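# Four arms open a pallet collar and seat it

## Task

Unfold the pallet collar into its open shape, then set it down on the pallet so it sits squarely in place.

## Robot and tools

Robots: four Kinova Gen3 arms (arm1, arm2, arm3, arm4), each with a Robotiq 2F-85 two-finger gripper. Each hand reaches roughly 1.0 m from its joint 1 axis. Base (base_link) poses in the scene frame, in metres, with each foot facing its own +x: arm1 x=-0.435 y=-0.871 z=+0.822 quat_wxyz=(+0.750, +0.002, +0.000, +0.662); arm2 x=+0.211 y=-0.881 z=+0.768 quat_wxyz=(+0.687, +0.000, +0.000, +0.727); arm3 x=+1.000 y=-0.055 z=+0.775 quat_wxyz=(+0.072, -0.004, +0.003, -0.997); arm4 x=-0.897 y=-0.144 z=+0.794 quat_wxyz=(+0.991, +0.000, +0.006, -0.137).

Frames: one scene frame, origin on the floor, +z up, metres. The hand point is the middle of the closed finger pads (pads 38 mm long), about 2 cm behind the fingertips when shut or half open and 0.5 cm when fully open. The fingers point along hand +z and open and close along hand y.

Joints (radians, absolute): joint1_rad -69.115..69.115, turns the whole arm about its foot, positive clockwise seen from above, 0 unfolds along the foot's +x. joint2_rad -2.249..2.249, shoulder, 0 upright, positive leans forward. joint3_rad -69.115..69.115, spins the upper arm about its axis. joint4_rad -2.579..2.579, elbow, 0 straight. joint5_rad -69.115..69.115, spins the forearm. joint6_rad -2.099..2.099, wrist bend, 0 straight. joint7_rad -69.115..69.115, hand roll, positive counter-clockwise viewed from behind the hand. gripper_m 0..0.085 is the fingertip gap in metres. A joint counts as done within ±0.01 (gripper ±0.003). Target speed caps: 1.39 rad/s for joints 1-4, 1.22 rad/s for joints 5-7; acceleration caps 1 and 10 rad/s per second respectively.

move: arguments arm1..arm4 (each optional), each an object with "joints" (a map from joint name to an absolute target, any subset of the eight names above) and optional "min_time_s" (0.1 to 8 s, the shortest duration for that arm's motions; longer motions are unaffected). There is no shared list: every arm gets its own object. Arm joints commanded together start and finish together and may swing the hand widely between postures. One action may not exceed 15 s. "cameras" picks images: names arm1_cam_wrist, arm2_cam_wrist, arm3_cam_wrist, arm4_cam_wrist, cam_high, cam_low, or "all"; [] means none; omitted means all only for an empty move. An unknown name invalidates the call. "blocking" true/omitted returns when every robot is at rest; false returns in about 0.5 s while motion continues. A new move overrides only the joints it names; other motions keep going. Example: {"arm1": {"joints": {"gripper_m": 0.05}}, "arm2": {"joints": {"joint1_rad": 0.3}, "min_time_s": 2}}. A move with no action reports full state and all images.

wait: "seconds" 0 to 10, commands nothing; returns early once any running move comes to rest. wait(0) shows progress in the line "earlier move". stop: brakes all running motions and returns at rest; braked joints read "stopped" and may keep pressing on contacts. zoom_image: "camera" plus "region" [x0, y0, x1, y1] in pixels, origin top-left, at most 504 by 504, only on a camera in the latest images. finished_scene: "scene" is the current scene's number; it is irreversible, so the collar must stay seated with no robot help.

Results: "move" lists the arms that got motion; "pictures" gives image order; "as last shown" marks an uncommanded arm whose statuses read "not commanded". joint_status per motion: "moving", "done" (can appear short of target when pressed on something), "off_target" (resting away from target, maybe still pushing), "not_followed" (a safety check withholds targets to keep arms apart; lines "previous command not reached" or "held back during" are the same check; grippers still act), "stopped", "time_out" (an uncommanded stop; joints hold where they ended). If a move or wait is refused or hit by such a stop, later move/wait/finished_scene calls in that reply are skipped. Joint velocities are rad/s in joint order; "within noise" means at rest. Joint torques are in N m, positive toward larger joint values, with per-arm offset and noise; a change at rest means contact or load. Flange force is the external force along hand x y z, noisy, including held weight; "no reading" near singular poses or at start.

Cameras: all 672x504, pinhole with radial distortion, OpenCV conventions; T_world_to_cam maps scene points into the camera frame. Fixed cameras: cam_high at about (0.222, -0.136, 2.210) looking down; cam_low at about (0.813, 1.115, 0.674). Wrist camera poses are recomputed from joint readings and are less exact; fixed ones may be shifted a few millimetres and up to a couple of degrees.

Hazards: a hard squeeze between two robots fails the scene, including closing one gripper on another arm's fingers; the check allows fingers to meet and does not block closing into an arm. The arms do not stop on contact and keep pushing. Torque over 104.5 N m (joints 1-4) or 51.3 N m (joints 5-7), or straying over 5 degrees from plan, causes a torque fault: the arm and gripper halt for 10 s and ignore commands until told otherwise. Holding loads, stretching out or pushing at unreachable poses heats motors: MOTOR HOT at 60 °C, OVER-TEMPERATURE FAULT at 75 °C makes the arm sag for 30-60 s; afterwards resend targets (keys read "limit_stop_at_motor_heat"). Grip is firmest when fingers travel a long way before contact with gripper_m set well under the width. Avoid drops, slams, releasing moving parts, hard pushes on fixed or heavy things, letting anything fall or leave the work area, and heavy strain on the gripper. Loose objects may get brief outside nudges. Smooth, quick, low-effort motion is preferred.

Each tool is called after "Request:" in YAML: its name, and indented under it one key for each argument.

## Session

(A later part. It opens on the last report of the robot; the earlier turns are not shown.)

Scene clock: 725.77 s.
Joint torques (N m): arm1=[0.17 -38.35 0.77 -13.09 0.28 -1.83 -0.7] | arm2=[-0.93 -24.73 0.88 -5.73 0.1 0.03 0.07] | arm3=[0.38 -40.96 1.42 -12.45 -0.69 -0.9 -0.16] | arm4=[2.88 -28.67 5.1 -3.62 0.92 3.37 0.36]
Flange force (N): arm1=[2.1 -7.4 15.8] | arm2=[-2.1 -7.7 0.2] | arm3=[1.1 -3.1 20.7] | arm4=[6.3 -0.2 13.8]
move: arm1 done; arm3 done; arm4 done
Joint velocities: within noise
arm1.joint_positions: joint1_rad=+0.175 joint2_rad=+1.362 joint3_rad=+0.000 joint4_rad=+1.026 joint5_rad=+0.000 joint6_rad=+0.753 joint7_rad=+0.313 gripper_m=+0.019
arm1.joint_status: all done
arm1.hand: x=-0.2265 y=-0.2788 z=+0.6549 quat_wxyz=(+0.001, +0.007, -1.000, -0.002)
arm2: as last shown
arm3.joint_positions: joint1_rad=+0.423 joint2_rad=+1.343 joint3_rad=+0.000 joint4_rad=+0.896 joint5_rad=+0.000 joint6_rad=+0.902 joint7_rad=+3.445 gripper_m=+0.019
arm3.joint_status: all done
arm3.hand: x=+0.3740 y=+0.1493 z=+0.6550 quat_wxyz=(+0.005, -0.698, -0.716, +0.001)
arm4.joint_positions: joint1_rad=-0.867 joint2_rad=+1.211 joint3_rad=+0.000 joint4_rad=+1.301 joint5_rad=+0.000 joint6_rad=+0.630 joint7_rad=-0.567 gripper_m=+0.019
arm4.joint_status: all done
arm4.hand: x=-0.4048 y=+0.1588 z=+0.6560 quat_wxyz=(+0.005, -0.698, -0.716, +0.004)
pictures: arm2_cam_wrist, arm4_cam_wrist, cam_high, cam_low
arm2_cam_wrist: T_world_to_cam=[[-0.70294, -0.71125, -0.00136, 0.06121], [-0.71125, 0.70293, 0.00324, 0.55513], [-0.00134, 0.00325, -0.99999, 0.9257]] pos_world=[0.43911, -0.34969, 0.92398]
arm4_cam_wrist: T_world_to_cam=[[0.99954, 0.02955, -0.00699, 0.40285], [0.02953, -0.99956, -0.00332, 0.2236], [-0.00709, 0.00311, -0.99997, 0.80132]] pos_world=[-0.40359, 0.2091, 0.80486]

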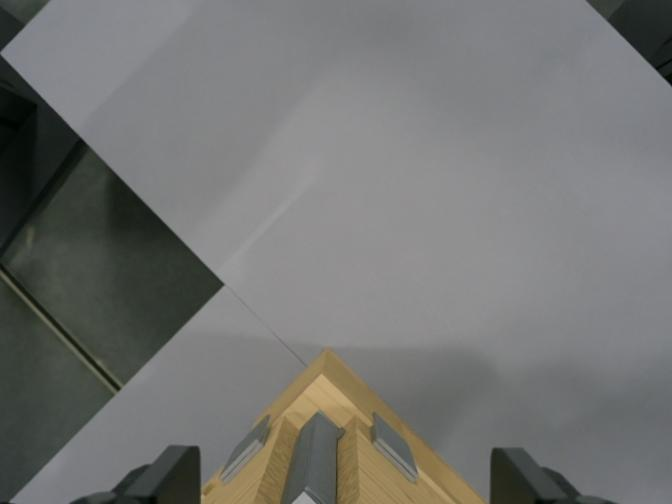

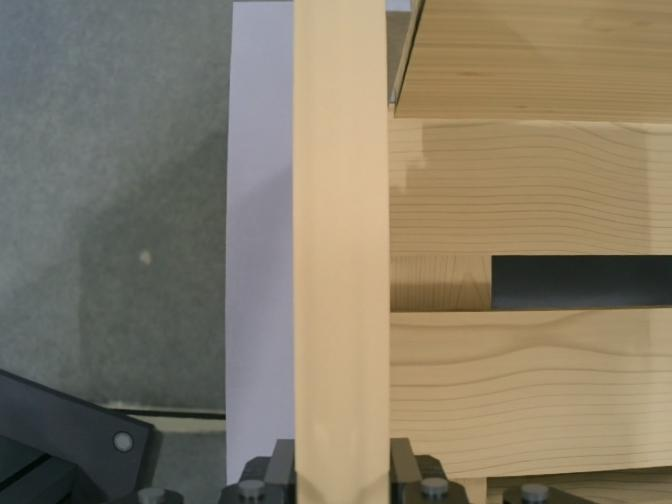

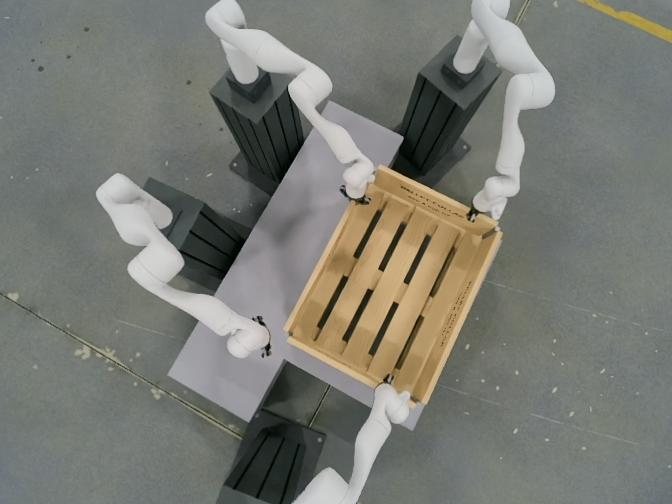

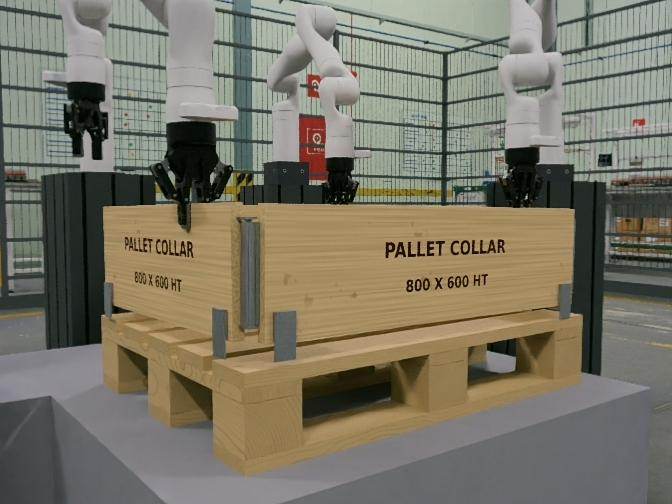

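Request:
move:
  arm1: {"joints": {"joint1_rad": 0.1749, "joint2_rad": 1.3784, "joint3_rad": 0, "joint4_rad": 1.0157, "joint5_rad": 0, "joint6_rad": 0.7475, "joint7_rad": 0.3133}, "min_time_s": 1.5}
  arm3: {"joints": {"joint1_rad": 0.4225, "joint2_rad": 1.3584, "joint3_rad": 0, "joint4_rad": 0.8880, "joint5_rad": 0, "joint6_rad": 0.8952, "joint7_rad": 3.4453}, "min_time_s": 1.5}
  arm4: {"joints": {"joint1_rad": -0.8669, "joint2_rad": 1.2269, "joint3_rad": 0, "joint4_rad": 1.2937, "joint5_rad": 0, "joint6_rad": 0.6210, "joint7_rad": -0.5669}, "min_time_s": 1.5}
  cameras: ["arm2_cam_wrist", "cam_low"]

Request:
zoom_image:
  camera: "cam_low"
  region: [190, 270, 310, 390]

Request:
zoom_image:
  camera: "cam_low"
  region: [530, 250, 610, 330]

Request:
zoom_image:
  camera: "arm2_cam_wrist"
  region: [190, 340, 460, 504]

Scene clock: 732.97 s.
Joint torques (N m): arm1=[0.85 -38.81 1.38 -11.5 0.57 -0.45 -0.62] | arm2=[-0.91 -24.73 0.93 -5.74 0.11 0.02 0.09] | arm3=[0.61 -40.86 1.51 -12.77 -0.61 -1.31 -0.12] | arm4=[4.85 -26.32 7.01 -2.72 1.48 3.44 0.42]
Flange force (N): arm1=[1.8 -3.1 19.7] | arm2=[-2.2 -7.7 0.2] | arm3=[0.3 -2.2 19.7] | arm4=[9.2 -2.0 9.8]
move: arm1 done; arm3 done; arm4 done
Joint velocities: within noise
arm1.joint_positions: joint1_rad=+0.175 joint2_rad=+1.378 joint3_rad=+0.000 joint4_rad=+1.016 joint5_rad=+0.000 joint6_rad=+0.747 joint7_rad=+0.313 gripper_m=+0.019
arm1.joint_status: all done
arm1.hand: x=-0.2265 y=-0.2787 z=+0.6470 quat_wxyz=(+0.001, +0.007, -1.000, -0.002)
arm2: as last shown
arm3.joint_positions: joint1_rad=+0.422 joint2_rad=+1.358 joint3_rad=+0.000 joint4_rad=+0.888 joint5_rad=+0.000 joint6_rad=+0.895 joint7_rad=+3.445 gripper_m=+0.019
arm3.joint_status: all done
arm3.hand: x=+0.3739 y=+0.1493 z=+0.6470 quat_wxyz=(+0.005, -0.698, -0.716, +0.001)
arm4.joint_positions: joint1_rad=-0.867 joint2_rad=+1.227 joint3_rad=+0.000 joint4_rad=+1.294 joint5_rad=+0.000 joint6_rad=+0.621 joint7_rad=-0.567 gripper_m=+0.019
arm4.joint_status: all done
arm4.hand: x=-0.4049 y=+0.1588 z=+0.6480 quat_wxyz=(+0.005, -0.698, -0.716, +0.004)
arm2_cam_wrist: T_world_to_cam=[[-0.70294, -0.71125, -0.00136, 0.06121], [-0.71125, 0.70293, 0.00324, 0.55513], [-0.00134, 0.00325, -0.99999, 0.9257]] pos_world=[0.43911, -0.34969, 0.92398]

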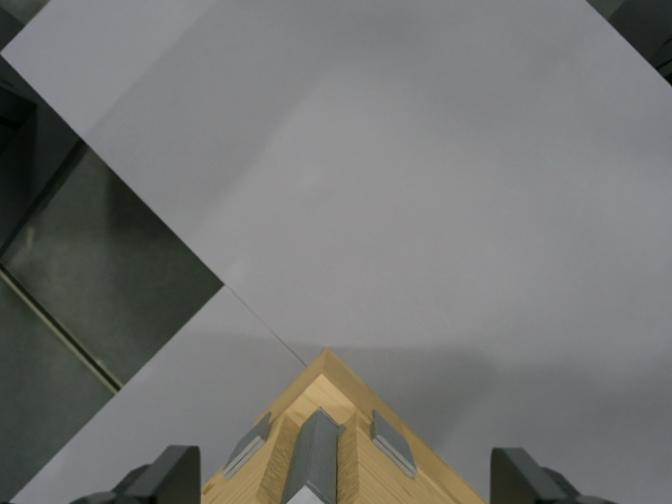

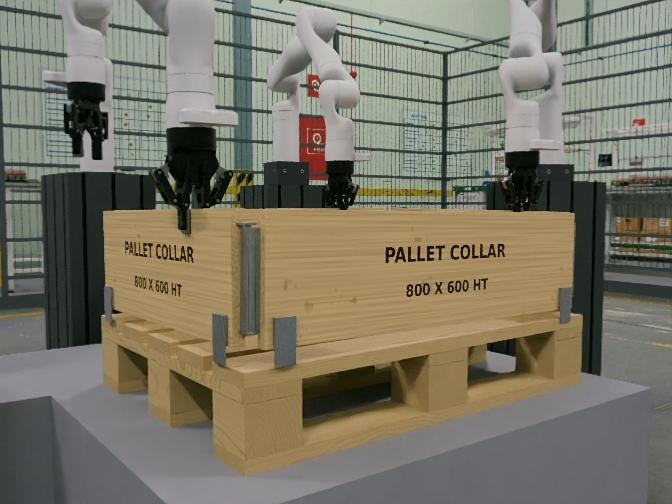

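Scaled by 4.200 from the camera's image (finer frame: 960x720).

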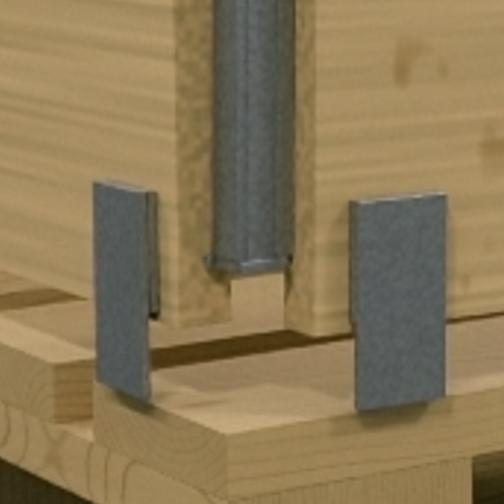

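Scaled by 6.300 from the camera's image (finer frame: 960x720).

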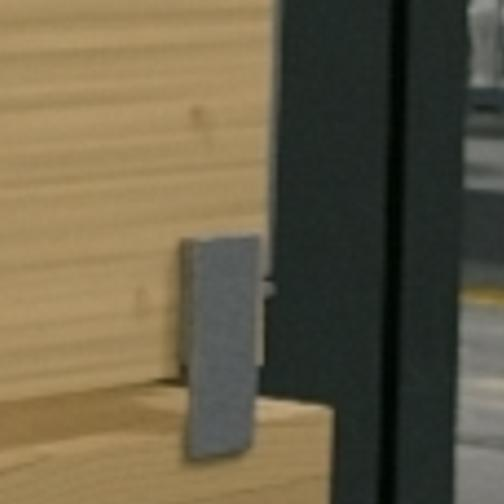

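Scaled by 1.867.

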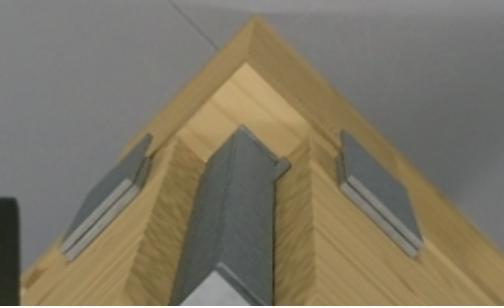

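Request:
move:
  arm1: {"joints": {"joint1_rad": 0.1749, "joint2_rad": 1.3949, "joint3_rad": 0, "joint4_rad": 1.0047, "joint5_rad": 0, "joint6_rad": 0.7420, "joint7_rad": 0.3133}, "min_time_s": 1.5}
  arm3: {"joints": {"joint1_rad": 0.4225, "joint2_rad": 1.3740, "joint3_rad": 0, "joint4_rad": 0.8792, "joint5_rad": 0, "joint6_rad": 0.8884, "joint7_rad": 3.4453}, "min_time_s": 1.5}
  arm4: {"joints": {"joint1_rad": -0.8669, "joint2_rad": 1.2431, "joint3_rad": 0, "joint4_rad": 1.2863, "joint5_rad": 0, "joint6_rad": 0.6122, "joint7_rad": -0.5669}, "min_time_s": 1.5}
  cameras: ["arm2_cam_wrist", "cam_low"]

Request:
zoom_image:
  camera: "cam_low"
  region: [190, 270, 310, 390]

Request:
zoom_image:
  camera: "cam_low"
  region: [530, 250, 610, 330]

Request:
zoom_image:
  camera: "arm2_cam_wrist"
  region: [190, 340, 460, 504]

Scene clock: 738.60 s.
Joint torques (N m): arm1=[1.28 -38.76 1.64 -11.16 0.56 -0.27 -0.73] | arm2=[-0.98 -24.76 0.97 -5.79 0.17 0.02 0.06] | arm3=[0.9 -40.68 1.71 -12.58 -0.54 -1.23 -0.18] | arm4=[4.65 -25.98 6.81 -2.47 1.45 3.39 0.42]
Flange force (N): arm1=[2.0 -2.3 19.9] | arm2=[-1.9 -7.5 0.2] | arm3=[0.0 -2.3 19.6] | arm4=[9.1 -1.6 9.2]
move: arm1 done; arm3 done; arm4 done
Joint velocities: within noise
arm1.joint_positions: joint1_rad=+0.175 joint2_rad=+1.395 joint3_rad=+0.000 joint4_rad=+1.005 joint5_rad=+0.000 joint6_rad=+0.742 joint7_rad=+0.313 gripper_m=+0.019
arm1.joint_status: all done
arm1.hand: x=-0.2265 y=-0.2787 z=+0.6390 quat_wxyz=(+0.001, +0.007, -1.000, -0.002)
arm2: as last shown
arm3.joint_positions: joint1_rad=+0.423 joint2_rad=+1.374 joint3_rad=+0.000 joint4_rad=+0.879 joint5_rad=+0.000 joint6_rad=+0.888 joint7_rad=+3.445 gripper_m=+0.019
arm3.joint_status: all done
arm3.hand: x=+0.3739 y=+0.1494 z=+0.6389 quat_wxyz=(+0.005, -0.698, -0.716, +0.001)
arm4.joint_positions: joint1_rad=-0.867 joint2_rad=+1.243 joint3_rad=+0.000 joint4_rad=+1.286 joint5_rad=+0.000 joint6_rad=+0.612 joint7_rad=-0.567 gripper_m=+0.019
arm4.joint_status: all done
arm4.hand: x=-0.4050 y=+0.1588 z=+0.6399 quat_wxyz=(+0.005, -0.698, -0.716, +0.004)
arm2_cam_wrist: T_world_to_cam=[[-0.70294, -0.71125, -0.00136, 0.06121], [-0.71125, 0.70293, 0.00324, 0.55513], [-0.00134, 0.00325, -0.99999, 0.9257]] pos_world=[0.43911, -0.34969, 0.92398]

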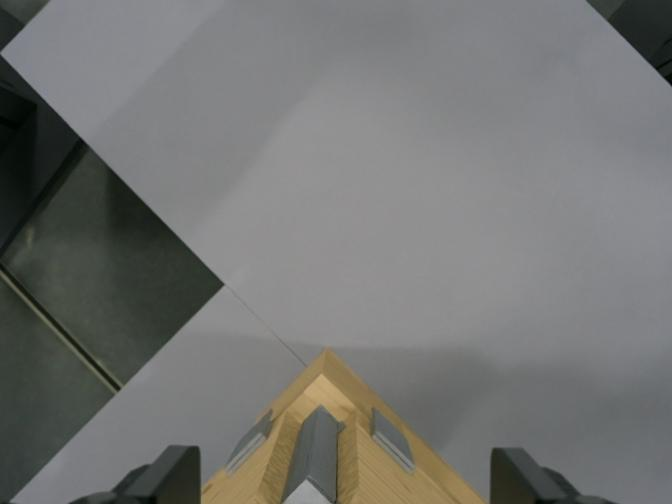

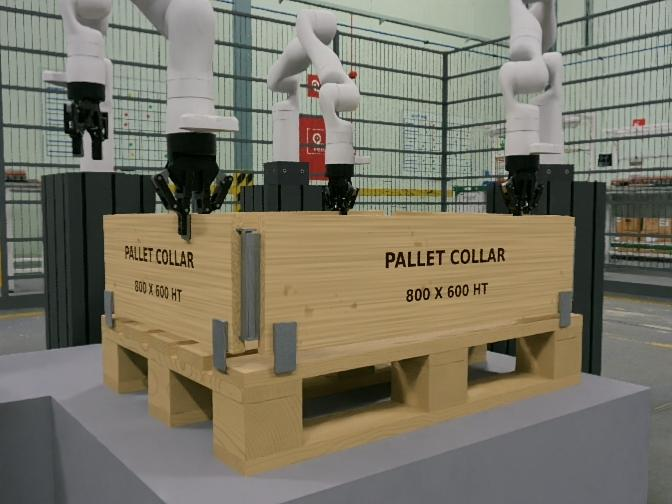

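Scaled by 4.200 from the camera's image (finer frame: 960x720).

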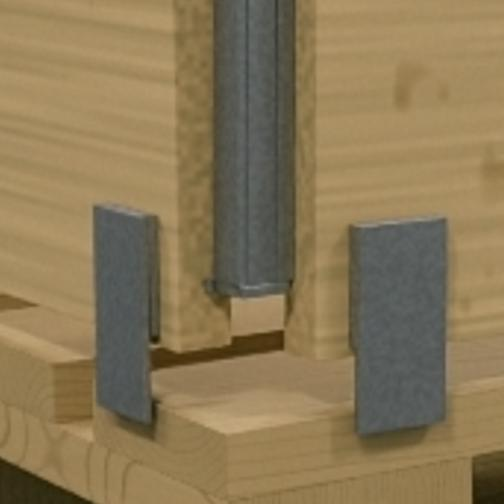

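Scaled by 6.300 from the camera's image (finer frame: 960x720).

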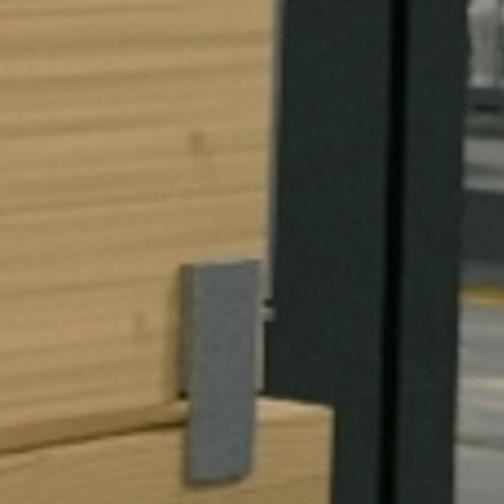

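Scaled by 1.867.

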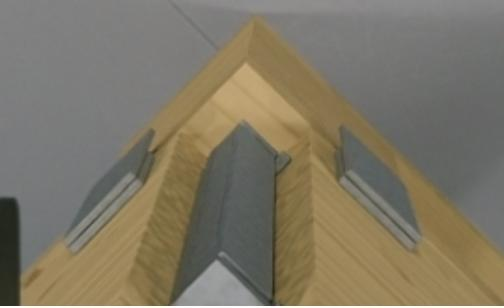

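Request:
move:
  arm1: {"joints": {"joint1_rad": 0.1749, "joint2_rad": 1.4115, "joint3_rad": 0, "joint4_rad": 0.9930, "joint5_rad": 0, "joint6_rad": 0.7371, "joint7_rad": 0.3133}, "min_time_s": 1.5}
  arm3: {"joints": {"joint1_rad": 0.4225, "joint2_rad": 1.3897, "joint3_rad": 0, "joint4_rad": 0.8698, "joint5_rad": 0, "joint6_rad": 0.8821, "joint7_rad": 3.4453}, "min_time_s": 1.5}
  arm4: {"joints": {"joint1_rad": -0.8669, "joint2_rad": 1.2593, "joint3_rad": 0, "joint4_rad": 1.2783, "joint5_rad": 0, "joint6_rad": 0.6040, "joint7_rad": -0.5669}, "min_time_s": 1.5}
  cameras: ["arm1_cam_wrist", "arm3_cam_wrist", "arm4_cam_wrist", "cam_low"]

Request:
zoom_image:
  camera: "cam_low"
  region: [190, 270, 310, 390]

Request:
zoom_image:
  camera: "cam_low"
  region: [480, 250, 610, 350]

Request:
zoom_image:
  camera: "cam_low"
  region: [90, 250, 190, 350]

Scene clock: 743.33 s.
Joint torques (N m): arm1=[1.3 -38.84 1.62 -11.21 0.59 -0.39 -0.74] | arm2=[-0.92 -24.79 0.95 -5.81 0.17 0.03 0.05] | arm3=[1 -40.55 1.79 -12.38 -0.54 -1.16 -0.19] | arm4=[4.35 -26.04 6.56 -2.29 1.29 3.46 0.39]
Flange force (N): arm1=[2.1 -2.3 19.8] | arm2=[-2.0 -7.5 0.3] | arm3=[-0.1 -2.6 19.5] | arm4=[8.8 -1.0 9.5]
move: arm1 done; arm3 done; arm4 done
Joint velocities: within noise
arm1.joint_positions: joint1_rad=+0.175 joint2_rad=+1.412 joint3_rad=+0.000 joint4_rad=+0.993 joint5_rad=+0.000 joint6_rad=+0.737 joint7_rad=+0.313 gripper_m=+0.019
arm1.joint_status: all done
arm1.hand: x=-0.2265 y=-0.2787 z=+0.6310 quat_wxyz=(+0.001, +0.007, -1.000, -0.002)
arm2: as last shown
arm3.joint_positions: joint1_rad=+0.422 joint2_rad=+1.390 joint3_rad=+0.000 joint4_rad=+0.870 joint5_rad=+0.000 joint6_rad=+0.882 joint7_rad=+3.445 gripper_m=+0.019
arm3.joint_status: all done
arm3.hand: x=+0.3738 y=+0.1494 z=+0.6309 quat_wxyz=(+0.005, -0.698, -0.716, +0.001)
arm4.joint_positions: joint1_rad=-0.867 joint2_rad=+1.259 joint3_rad=+0.000 joint4_rad=+1.278 joint5_rad=+0.000 joint6_rad=+0.604 joint7_rad=-0.567 gripper_m=+0.019
arm4.joint_status: all done
arm4.hand: x=-0.4051 y=+0.1588 z=+0.6320 quat_wxyz=(+0.005, -0.698, -0.716, +0.004)
arm1_cam_wrist: T_world_to_cam=[[-0.02645, 0.99899, 0.03641, 0.24405], [0.99942, 0.02565, 0.0223, 0.27228], [0.02135, 0.03697, -0.99909, 0.79482]] pos_world=[-0.28263, -0.28017, 0.77914]
arm3_cam_wrist: T_world_to_cam=[[0.99928, 0.03689, -0.00838, -0.37458], [0.03695, -0.99929, 0.00702, 0.1836], [-0.00811, -0.00733, -0.99994, 0.78256]] pos_world=[0.37388, 0.20303, 0.77808]
arm4_cam_wrist: T_world_to_cam=[[0.99954, 0.02955, -0.00699, 0.40298], [0.02953, -0.99956, -0.00332, 0.22353], [-0.00709, 0.00311, -0.99997, 0.77742]] pos_world=[-0.40388, 0.2091, 0.78096]

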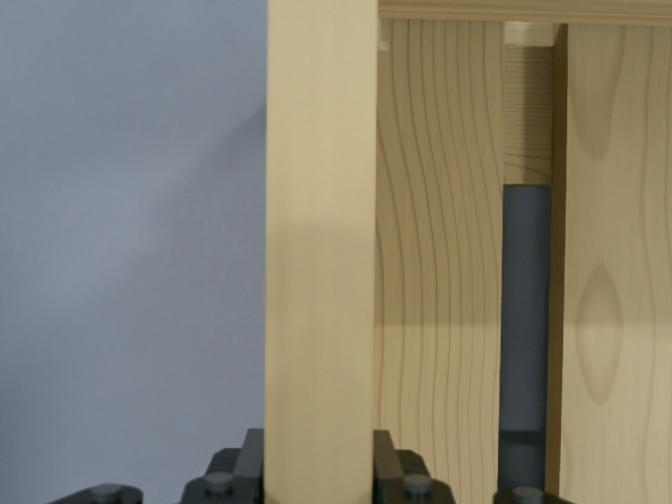

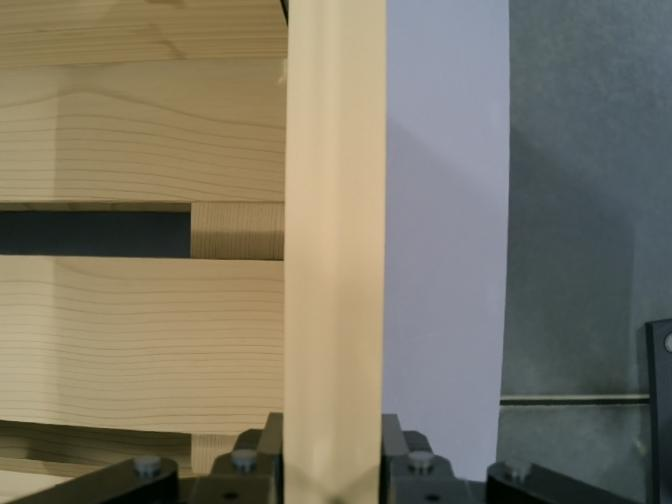

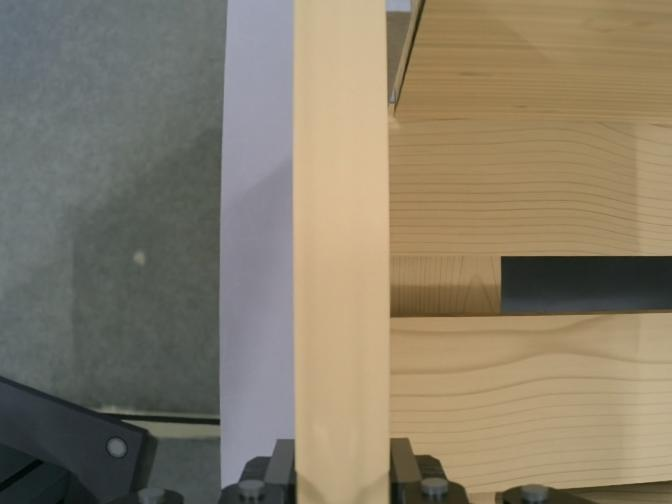

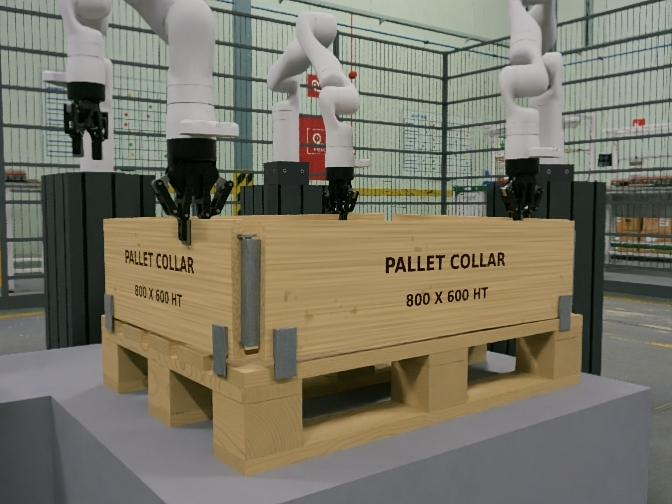

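Scaled by 4.200 from the camera's image (finer frame: 960x720).

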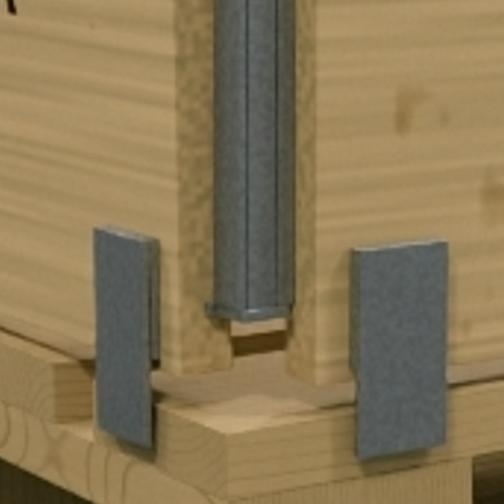

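Scaled by 3.877 from the camera's image (finer frame: 960x720).

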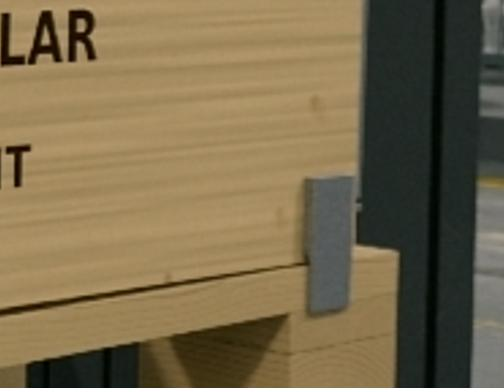

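Scaled by 5.040 from the camera's image (finer frame: 960x720).

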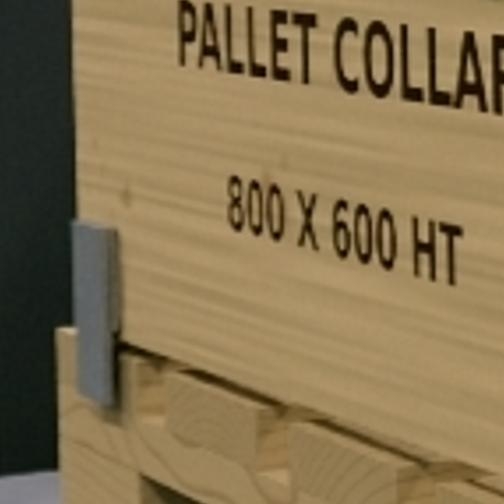

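Request:
move:
  arm1: {"joints": {"joint1_rad": 0.1749, "joint2_rad": 1.4243, "joint3_rad": 0, "joint4_rad": 0.9838, "joint5_rad": 0, "joint6_rad": 0.7335, "joint7_rad": 0.3133}, "min_time_s": 1.5}
  arm3: {"joints": {"joint1_rad": 0.4225, "joint2_rad": 1.4017, "joint3_rad": 0, "joint4_rad": 0.8622, "joint5_rad": 0, "joint6_rad": 0.8777, "joint7_rad": 3.4453}, "min_time_s": 1.5}
  arm4: {"joints": {"joint1_rad": -0.8669, "joint2_rad": 1.2716, "joint3_rad": 0, "joint4_rad": 1.2720, "joint5_rad": 0, "joint6_rad": 0.5980, "joint7_rad": -0.5669}, "min_time_s": 1.5}
  cameras: ["cam_low"]

Request:
zoom_image:
  camera: "cam_low"
  region: [90, 240, 340, 400]

Request:
zoom_image:
  camera: "cam_low"
  region: [400, 260, 610, 380]

Scene clock: 748.53 s.
Joint torques (N m): arm1=[0.39 -41.09 0.83 -12.24 0.18 -0.57 -0.86] | arm2=[-0.95 -24.78 0.96 -5.79 0.06 0.04 0.1] | arm3=[-2.49 -40.34 -0.2 -15.35 -1.02 -3.6 0.1] | arm4=[-4.56 5.46 -2.82 -6.58 -0.77 -7.28 0.47]
Flange force (N): arm1=[0.9 -3.9 22.7] | arm2=[-2.0 -7.5 0.3] | arm3=[1.2 8.4 13.5] | arm4=[-19.0 -18.8 -70.5]
move: arm1 done; arm3 done; arm4 done
Joint velocities: within noise
arm1.joint_positions: joint1_rad=+0.175 joint2_rad=+1.424 joint3_rad=+0.000 joint4_rad=+0.984 joint5_rad=+0.000 joint6_rad=+0.734 joint7_rad=+0.313 gripper_m=+0.019
arm1.joint_status: all done
arm1.hand: x=-0.2265 y=-0.2787 z=+0.6250 quat_wxyz=(+0.001, +0.007, -1.000, -0.002)
arm2: as last shown
arm3.joint_positions: joint1_rad=+0.423 joint2_rad=+1.402 joint3_rad=+0.000 joint4_rad=+0.862 joint5_rad=+0.000 joint6_rad=+0.878 joint7_rad=+3.445 gripper_m=+0.019
arm3.joint_status: all done
arm3.hand: x=+0.3738 y=+0.1495 z=+0.6249 quat_wxyz=(+0.005, -0.698, -0.716, +0.001)
arm4.joint_positions: joint1_rad=-0.867 joint2_rad=+1.272 joint3_rad=+0.000 joint4_rad=+1.272 joint5_rad=+0.000 joint6_rad=+0.598 joint7_rad=-0.567 gripper_m=+0.019
arm4.joint_status: all done
arm4.hand: x=-0.4051 y=+0.1588 z=+0.6260 quat_wxyz=(+0.005, -0.698, -0.716, +0.004)

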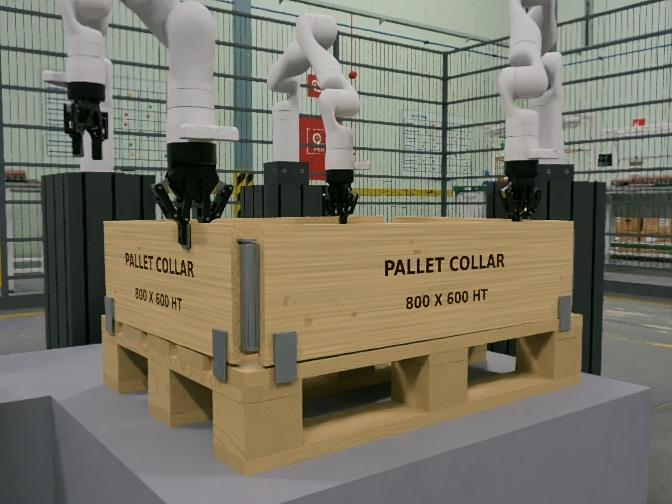

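Scaled by 2.016 from the camera's image (finer frame: 960x720).

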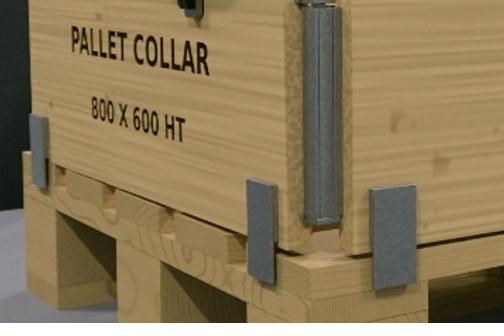

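Scaled by 2.400 from the camera's image (finer frame: 960x720).

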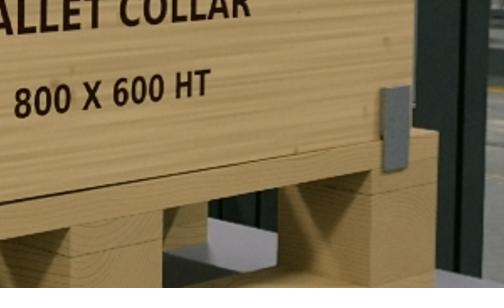

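Request:
move:
  arm4: {"joints": {"joint1_rad": -0.8669, "joint2_rad": 1.2644, "joint3_rad": 0, "joint4_rad": 1.2757, "joint5_rad": 0, "joint6_rad": 0.6015, "joint7_rad": -0.5669}, "min_time_s": 1}

Request:
move:
  arm1: {"joints": {"joint1_rad": 0.1749, "joint2_rad": 1.4329, "joint3_rad": 0, "joint4_rad": 0.9775, "joint5_rad": 0, "joint6_rad": 0.7312, "joint7_rad": 0.3133}, "min_time_s": 1.5}
  arm3: {"joints": {"joint1_rad": 0.4225, "joint2_rad": 1.4096, "joint3_rad": 0, "joint4_rad": 0.8569, "joint5_rad": 0, "joint6_rad": 0.8751, "joint7_rad": 3.4453}, "min_time_s": 1.5}
  cameras: ["cam_low"]

Request:
zoom_image:
  camera: "cam_low"
  region: [90, 240, 340, 400]

Request:
zoom_image:
  camera: "cam_low"
  region: [400, 260, 610, 380]

Scene clock: 753.17 s.
Joint torques (N m): arm1=[0.63 -35.64 1.26 -10.27 0.6 -0.36 -0.57] | arm2=[-1.01 -24.7 0.96 -5.68 0.13 0.06 0.11] | arm3=[-0.09 -38.29 1.46 -12.64 -0.45 -1.87 -0.18] | arm4=[1.74 -28.37 3.71 -5.05 0.45 1.9 0.38]
Flange force (N): arm1=[1.7 -3.7 14.4] | arm2=[-2.1 -7.8 0.2] | arm3=[0.0 2.2 14.1] | arm4=[2.7 -2.5 9.8]
move: arm4 done
Joint velocities: within noise
arm1, arm2: as last shown
arm1.hand: x=-0.2265 y=-0.2786 z=+0.6250 quat_wxyz=(+0.001, +0.007, -1.000, -0.002)
arm3.joint_positions: joint1_rad=+0.422 joint2_rad=+1.402 joint3_rad=+0.000 joint4_rad=+0.862 joint5_rad=+0.000 joint6_rad=+0.878 joint7_rad=+3.445 gripper_m=+0.019
arm3.joint_status: not commanded
arm3.hand: x=+0.3737 y=+0.1494 z=+0.6249 quat_wxyz=(+0.005, -0.698, -0.716, +0.001)
arm4.joint_positions: joint1_rad=-0.867 joint2_rad=+1.264 joint3_rad=+0.000 joint4_rad=+1.276 joint5_rad=+0.000 joint6_rad=+0.601 joint7_rad=-0.567 gripper_m=+0.019
arm4.joint_status: all done
arm4.hand: x=-0.4052 y=+0.1589 z=+0.6295 quat_wxyz=(+0.005, -0.698, -0.716, +0.004)
pictures: none

Scene clock: 754.97 s.
Joint torques (N m): arm1=[4.83 -31.57 4.09 -9.01 1.6 -0.23 -0.27] | arm2=[-1 -24.68 1.06 -5.73 0.13 0.01 0.07] | arm3=[-3.21 -33.11 -0.08 -11.74 -0.78 -3.01 -0.3] | arm4=[1.6 -29.16 3.91 -5.9 0.58 1.51 0.31]
Flange force (N): arm1=[9.0 -2.6 7.7] | arm2=[-2.0 -7.7 0.1] | arm3=[4.1 5.5 4.0] | arm4=[1.6 -3.7 10.1]
move: arm1 done; arm3 done
Joint velocities: within noise
arm1.joint_positions: joint1_rad=+0.175 joint2_rad=+1.433 joint3_rad=+0.000 joint4_rad=+0.977 joint5_rad=+0.000 joint6_rad=+0.731 joint7_rad=+0.313 gripper_m=+0.019
arm1.joint_status: all done
arm1.hand: x=-0.2266 y=-0.2786 z=+0.6209 quat_wxyz=(+0.001, +0.007, -1.000, -0.002)
arm2.joint_positions: joint1_rad=+0.335 joint2_rad=+0.991 joint3_rad=+0.000 joint4_rad=+1.237 joint5_rad=+0.000 joint6_rad=+0.913 joint7_rad=+2.635 gripper_m=+0.070
arm2.joint_status: not commanded
arm2.hand: x=+0.4008 y=-0.3097 z=+0.7799 quat_wxyz=(+0.000, +0.924, -0.383, +0.000)
arm3.joint_positions: joint1_rad=+0.423 joint2_rad=+1.410 joint3_rad=+0.000 joint4_rad=+0.857 joint5_rad=+0.000 joint6_rad=+0.875 joint7_rad=+3.445 gripper_m=+0.019
arm3.joint_status: all done
arm3.hand: x=+0.3737 y=+0.1495 z=+0.6210 quat_wxyz=(+0.005, -0.698, -0.716, +0.001)
arm4: as last shown
arm4.hand: x=-0.4051 y=+0.1588 z=+0.6295 quat_wxyz=(+0.005, -0.698, -0.716, +0.004)

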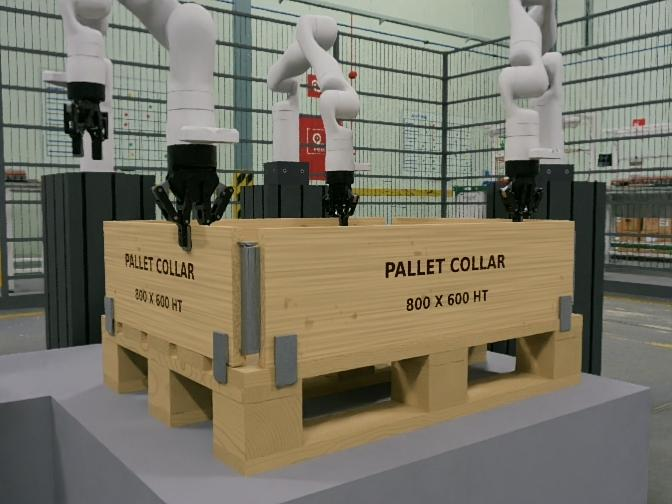

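Scaled by 2.016 from the camera's image (finer frame: 960x720).

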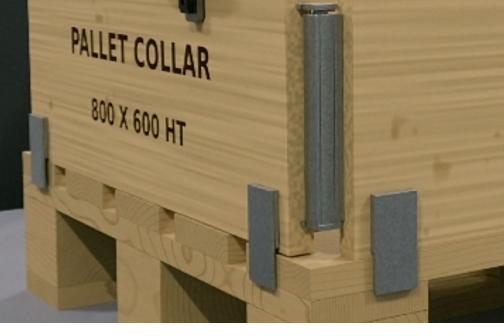

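Scaled by 2.400 from the camera's image (finer frame: 960x720).

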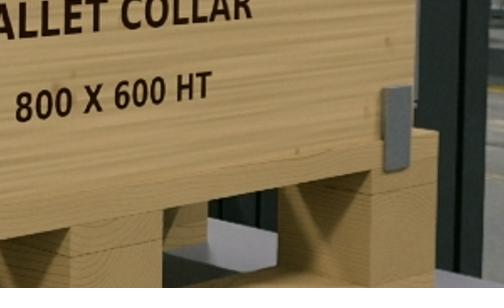

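Request:
move:
  arm1: {"joints": {"joint1_rad": 0.1749, "joint2_rad": 1.4370, "joint3_rad": 0, "joint4_rad": 0.9742, "joint5_rad": 0, "joint6_rad": 0.7304, "joint7_rad": 0.3133}, "min_time_s": 1}
  arm3: {"joints": {"joint1_rad": 0.4225, "joint2_rad": 1.4137, "joint3_rad": 0, "joint4_rad": 0.8542, "joint5_rad": 0, "joint6_rad": 0.8737, "joint7_rad": 3.4453}, "min_time_s": 1}
  arm4: {"joints": {"joint1_rad": -0.8669, "joint2_rad": 1.2664, "joint3_rad": 0, "joint4_rad": 1.2746, "joint5_rad": 0, "joint6_rad": 0.6006, "joint7_rad": -0.5669}, "min_time_s": 1}
  cameras: ["arm1_cam_wrist", "arm4_cam_wrist", "cam_low", "cam_high"]

Scene clock: 758.50 s.
Joint torques (N m): arm1=[7.07 -11.94 5.31 -10.54 2.09 -7.1 -0.36] | arm2=[-0.93 -24.68 1.02 -5.78 0.17 -0.04 0.05] | arm3=[-5.01 -21.44 -1.54 -9.39 -1.2 -5.27 -0.24] | arm4=[4.28 -27.47 6.55 -4.24 1.27 2.27 0.34]
Flange force (N): arm1=[19.3 -20.5 -40.4] | arm2=[-2.0 -7.6 0.0] | arm3=[5.4 9.5 -17.9] | arm4=[6.9 -3.8 9.1]
move: arm1 done; arm3 done; arm4 done
Joint velocities: within noise
arm1.joint_positions: joint1_rad=+0.175 joint2_rad=+1.437 joint3_rad=+0.000 joint4_rad=+0.974 joint5_rad=+0.000 joint6_rad=+0.730 joint7_rad=+0.313 gripper_m=+0.019
arm1.joint_status: all done
arm1.hand: x=-0.2265 y=-0.2786 z=+0.6190 quat_wxyz=(+0.001, +0.007, -1.000, -0.002)
arm2: as last shown
arm3.joint_positions: joint1_rad=+0.422 joint2_rad=+1.414 joint3_rad=+0.000 joint4_rad=+0.854 joint5_rad=+0.000 joint6_rad=+0.874 joint7_rad=+3.445 gripper_m=+0.019
arm3.joint_status: all done
arm3.hand: x=+0.3737 y=+0.1495 z=+0.6190 quat_wxyz=(+0.005, -0.698, -0.716, +0.001)
arm4.joint_positions: joint1_rad=-0.867 joint2_rad=+1.266 joint3_rad=+0.000 joint4_rad=+1.275 joint5_rad=+0.000 joint6_rad=+0.601 joint7_rad=-0.567 gripper_m=+0.019
arm4.joint_status: all done
arm4.hand: x=-0.4051 y=+0.1589 z=+0.6285 quat_wxyz=(+0.005, -0.698, -0.716, +0.004)
pictures: arm1_cam_wrist, arm4_cam_wrist, cam_high, cam_low
arm1_cam_wrist: T_world_to_cam=[[-0.02645, 0.99899, 0.03641, 0.24448], [0.99942, 0.02565, 0.0223, 0.27255], [0.02135, 0.03697, -0.99909, 0.78283]] pos_world=[-0.28263, -0.28017, 0.76714]
arm4_cam_wrist: T_world_to_cam=[[0.99954, 0.02965, -0.00699, 0.40293], [0.02963, -0.99956, -0.00332, 0.22356], [-0.00709, 0.00311, -0.99997, 0.77392]] pos_world=[-0.40388, 0.2091, 0.77746]

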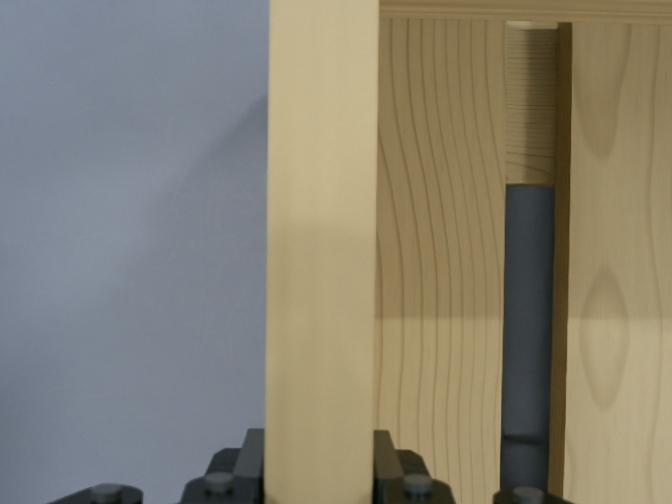

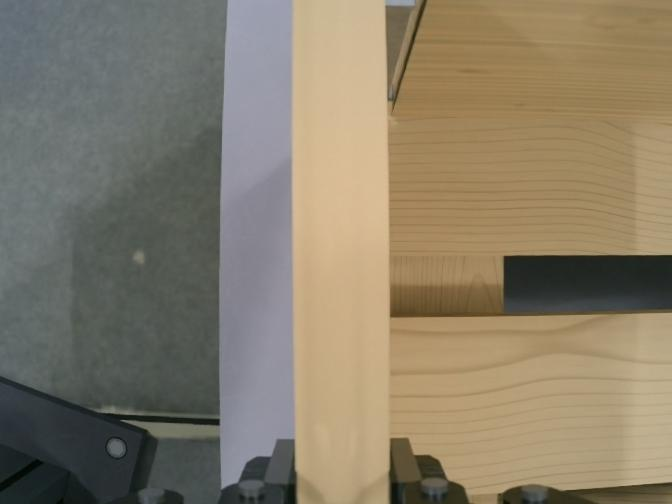

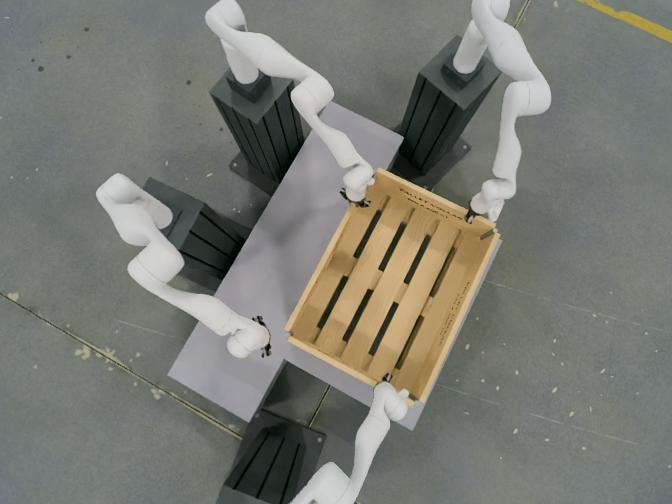

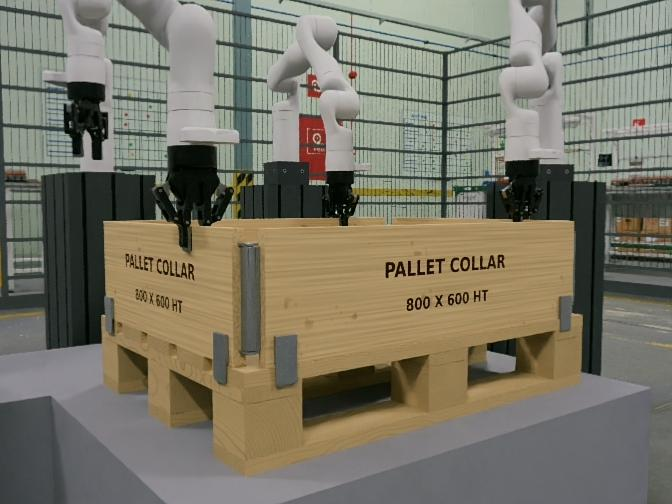

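Request:
move:
  arm1: {"joints": {"joint1_rad": 0.1749, "joint2_rad": 1.4335, "joint3_rad": 0, "joint4_rad": 0.9770, "joint5_rad": 0, "joint6_rad": 0.7311, "joint7_rad": 0.3133}, "min_time_s": 1}
  arm3: {"joints": {"joint1_rad": 0.4225, "joint2_rad": 1.4100, "joint3_rad": 0, "joint4_rad": 0.8566, "joint5_rad": 0, "joint6_rad": 0.8750, "joint7_rad": 3.4453}, "min_time_s": 1}

Request:
move:
  arm4: {"joints": {"gripper_m": 0.045}}

Request:
move:
  arm3: {"joints": {"gripper_m": 0.045}}

Request:
move:
  arm1: {"joints": {"gripper_m": 0.045}}
  cameras: ["arm1_cam_wrist", "arm2_cam_wrist", "arm3_cam_wrist", "arm4_cam_wrist", "cam_low"]

Scene clock: 761.27 s.
Joint torques (N m): arm1=[4.25 -31.16 3.34 -8.62 1.17 -0.01 -0.4] | arm2=[-0.94 -24.67 0.98 -5.7 0.1 0.05 0.03] | arm3=[-1.65 -31.71 1.22 -11.36 -0.13 -3.16 -0.24] | arm4=[1.96 -28.54 4.1 -5.56 0.54 1.57 0.3]
Flange force (N): arm1=[7.7 -2.4 7.5] | arm2=[-2.0 -7.7 0.1] | arm3=[1.6 5.1 1.6] | arm4=[2.3 -3.6 9.2]
move: arm1 done; arm3 done
Joint velocities: within noise
arm1.joint_positions: joint1_rad=+0.175 joint2_rad=+1.434 joint3_rad=+0.000 joint4_rad=+0.977 joint5_rad=+0.000 joint6_rad=+0.731 joint7_rad=+0.313 gripper_m=+0.019
arm1.joint_status: all done
arm1.hand: x=-0.2265 y=-0.2787 z=+0.6206 quat_wxyz=(+0.001, +0.007, -1.000, -0.002)
arm2, arm4: as last shown
arm3.joint_positions: joint1_rad=+0.423 joint2_rad=+1.410 joint3_rad=+0.000 joint4_rad=+0.857 joint5_rad=+0.000 joint6_rad=+0.875 joint7_rad=+3.445 gripper_m=+0.019
arm3.joint_status: all done
arm3.hand: x=+0.3737 y=+0.1495 z=+0.6208 quat_wxyz=(+0.005, -0.698, -0.716, +0.001)
arm4.hand: x=-0.4051 y=+0.1588 z=+0.6285 quat_wxyz=(+0.005, -0.698, -0.716, +0.004)
pictures: none

Scene clock: 762.13 s.
Joint torques (N m): arm1=[4.19 -31.18 3.33 -8.69 1.28 -0.05 -0.34] | arm2=[-0.87 -24.69 1.04 -5.78 0.15 0.08 0.04] | arm3=[-1.72 -31.75 1.14 -11.31 -0.21 -3.1 -0.3] | arm4=[1.46 -23.71 2.32 -4.83 -0.19 0.66 0.28]
Flange force (N): arm1=[7.8 -2.6 7.5] | arm2=[-1.9 -7.3 0.2] | arm3=[1.8 4.9 1.8] | arm4=[1.4 -3.6 -0.8]
move: arm4 done
Joint velocities: within noise
arm1, arm2, arm3: as last shown
arm1.joint_positions: joint1_rad=+0.175 joint2_rad=+1.433 joint3_rad=+0.000 joint4_rad=+0.977 joint5_rad=+0.000 joint6_rad=+0.731 joint7_rad=+0.313 gripper_m=+0.019
arm4.joint_positions: joint1_rad=-0.867 joint2_rad=+1.266 joint3_rad=+0.000 joint4_rad=+1.275 joint5_rad=+0.000 joint6_rad=+0.601 joint7_rad=-0.567 gripper_m=+0.045
arm4.joint_status: all done
arm4.hand: x=-0.4051 y=+0.1588 z=+0.6285 quat_wxyz=(+0.005, -0.698, -0.716, +0.004)
pictures: none

Scene clock: 763.00 s.
Joint torques (N m): arm1=[3.18 -31.35 2.46 -8.48 0.87 0.16 -0.41] | arm2=[-0.95 -24.64 0.92 -5.79 0.13 0.08 0.06] | arm3=[0.41 -24.58 1.74 -5.98 -0.19 -0.32 -0.24] | arm4=[1.44 -23.71 2.38 -4.85 -0.21 0.68 0.27]
Flange force (N): arm1=[5.9 -2.5 8.3] | arm2=[-1.8 -7.2 0.2] | arm3=[0.7 -1.9 -3.7] | arm4=[1.2 -3.7 -0.8]
move: arm3 done
Joint velocities: within noise
arm1, arm2, arm4: as last shown
arm3.joint_positions: joint1_rad=+0.423 joint2_rad=+1.410 joint3_rad=+0.000 joint4_rad=+0.857 joint5_rad=+0.000 joint6_rad=+0.875 joint7_rad=+3.445 gripper_m=+0.045
arm3.joint_status: all done
arm3.hand: x=+0.3737 y=+0.1495 z=+0.6208 quat_wxyz=(+0.005, -0.698, -0.716, +0.001)
arm4.hand: x=-0.4051 y=+0.1589 z=+0.6285 quat_wxyz=(+0.005, -0.698, -0.716, +0.004)
pictures: none

Scene clock: 763.87 s.
Joint torques (N m): arm1=[1.41 -25.73 1.05 -6.5 0.52 0.37 -0.36] | arm2=[-0.91 -24.74 1.11 -5.67 0.14 0.02 0.05] | arm3=[0.38 -24.56 1.72 -5.99 -0.19 -0.34 -0.22] | arm4=[1.52 -23.72 2.38 -4.87 -0.22 0.67 0.3]
Flange force (N): arm1=[3.3 -3.5 -0.4] | arm2=[-2.2 -8.0 0.2] | arm3=[0.7 -1.8 -3.7] | arm4=[1.4 -3.8 -0.8]
move: arm1 done
Joint velocities: within noise
arm1.joint_positions: joint1_rad=+0.175 joint2_rad=+1.433 joint3_rad=+0.000 joint4_rad=+0.977 joint5_rad=+0.000 joint6_rad=+0.731 joint7_rad=+0.313 gripper_m=+0.045
arm1.joint_status: all done
arm1.hand: x=-0.2265 y=-0.2787 z=+0.6206 quat_wxyz=(+0.001, +0.007, -1.000, -0.002)
arm2, arm3, arm4: as last shown
arm1_cam_wrist: T_world_to_cam=[[-0.02645, 0.99899, 0.03641, 0.24443], [0.99942, 0.02565, 0.0223, 0.27251], [0.02135, 0.03697, -0.99909, 0.78443]] pos_world=[-0.28263, -0.28017, 0.76874]
arm2_cam_wrist: T_world_to_cam=[[-0.70294, -0.71125, -0.00136, 0.06121], [-0.71125, 0.70293, 0.00324, 0.55513], [-0.00134, 0.00325, -0.99999, 0.9257]] pos_world=[0.43911, -0.34969, 0.92398]
arm3_cam_wrist: T_world_to_cam=[[0.99928, 0.03689, -0.00838, -0.37457], [0.03695, -0.99929, 0.00702, 0.18378], [-0.00811, -0.00733, -0.99994, 0.77236]] pos_world=[0.37378, 0.20313, 0.76788]
arm4_cam_wrist: T_world_to_cam=[[0.99954, 0.02965, -0.00699, 0.40293], [0.02963, -0.99956, -0.00332, 0.22356], [-0.00709, 0.00311, -0.99997, 0.77392]] pos_world=[-0.40388, 0.2091, 0.77746]

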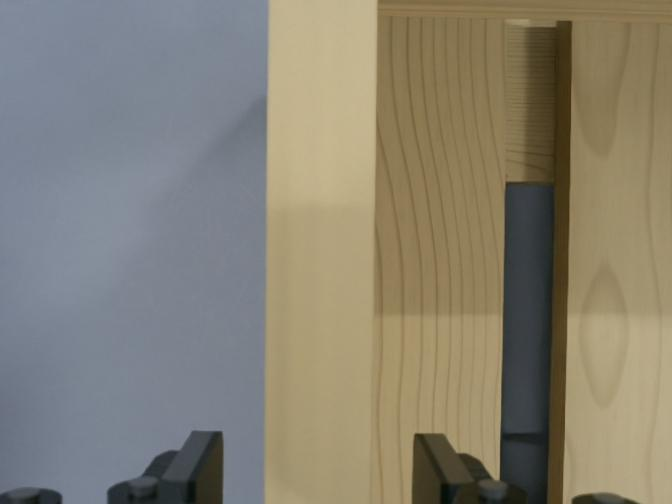

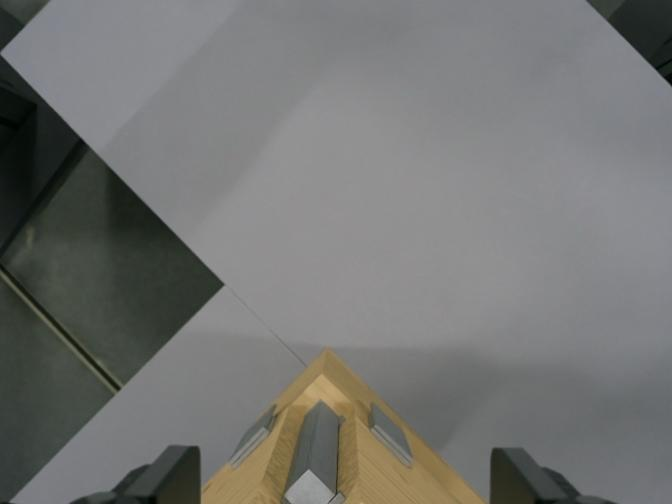

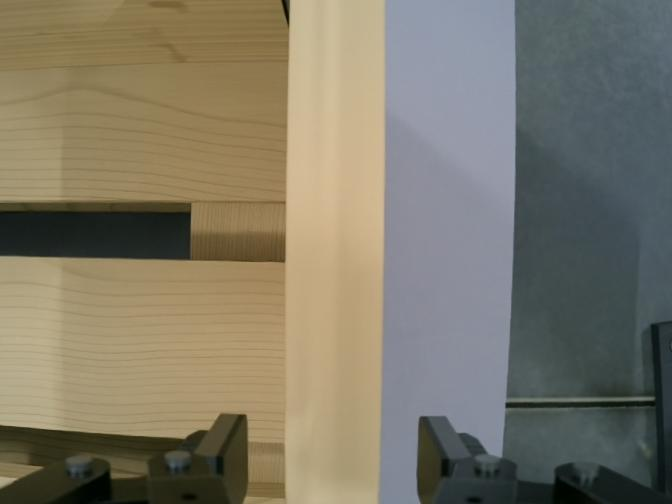

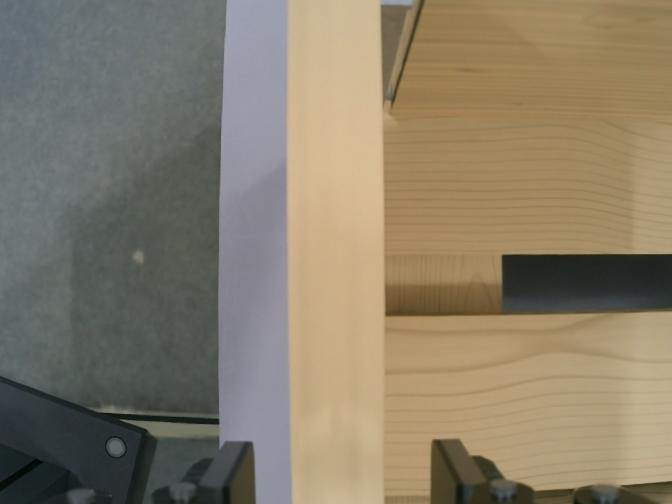

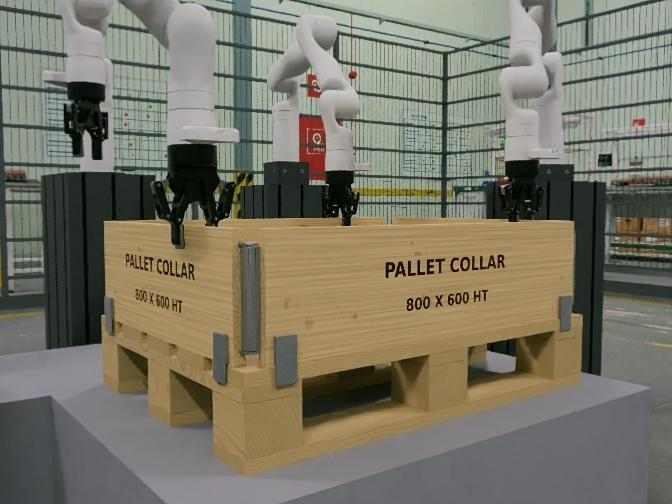

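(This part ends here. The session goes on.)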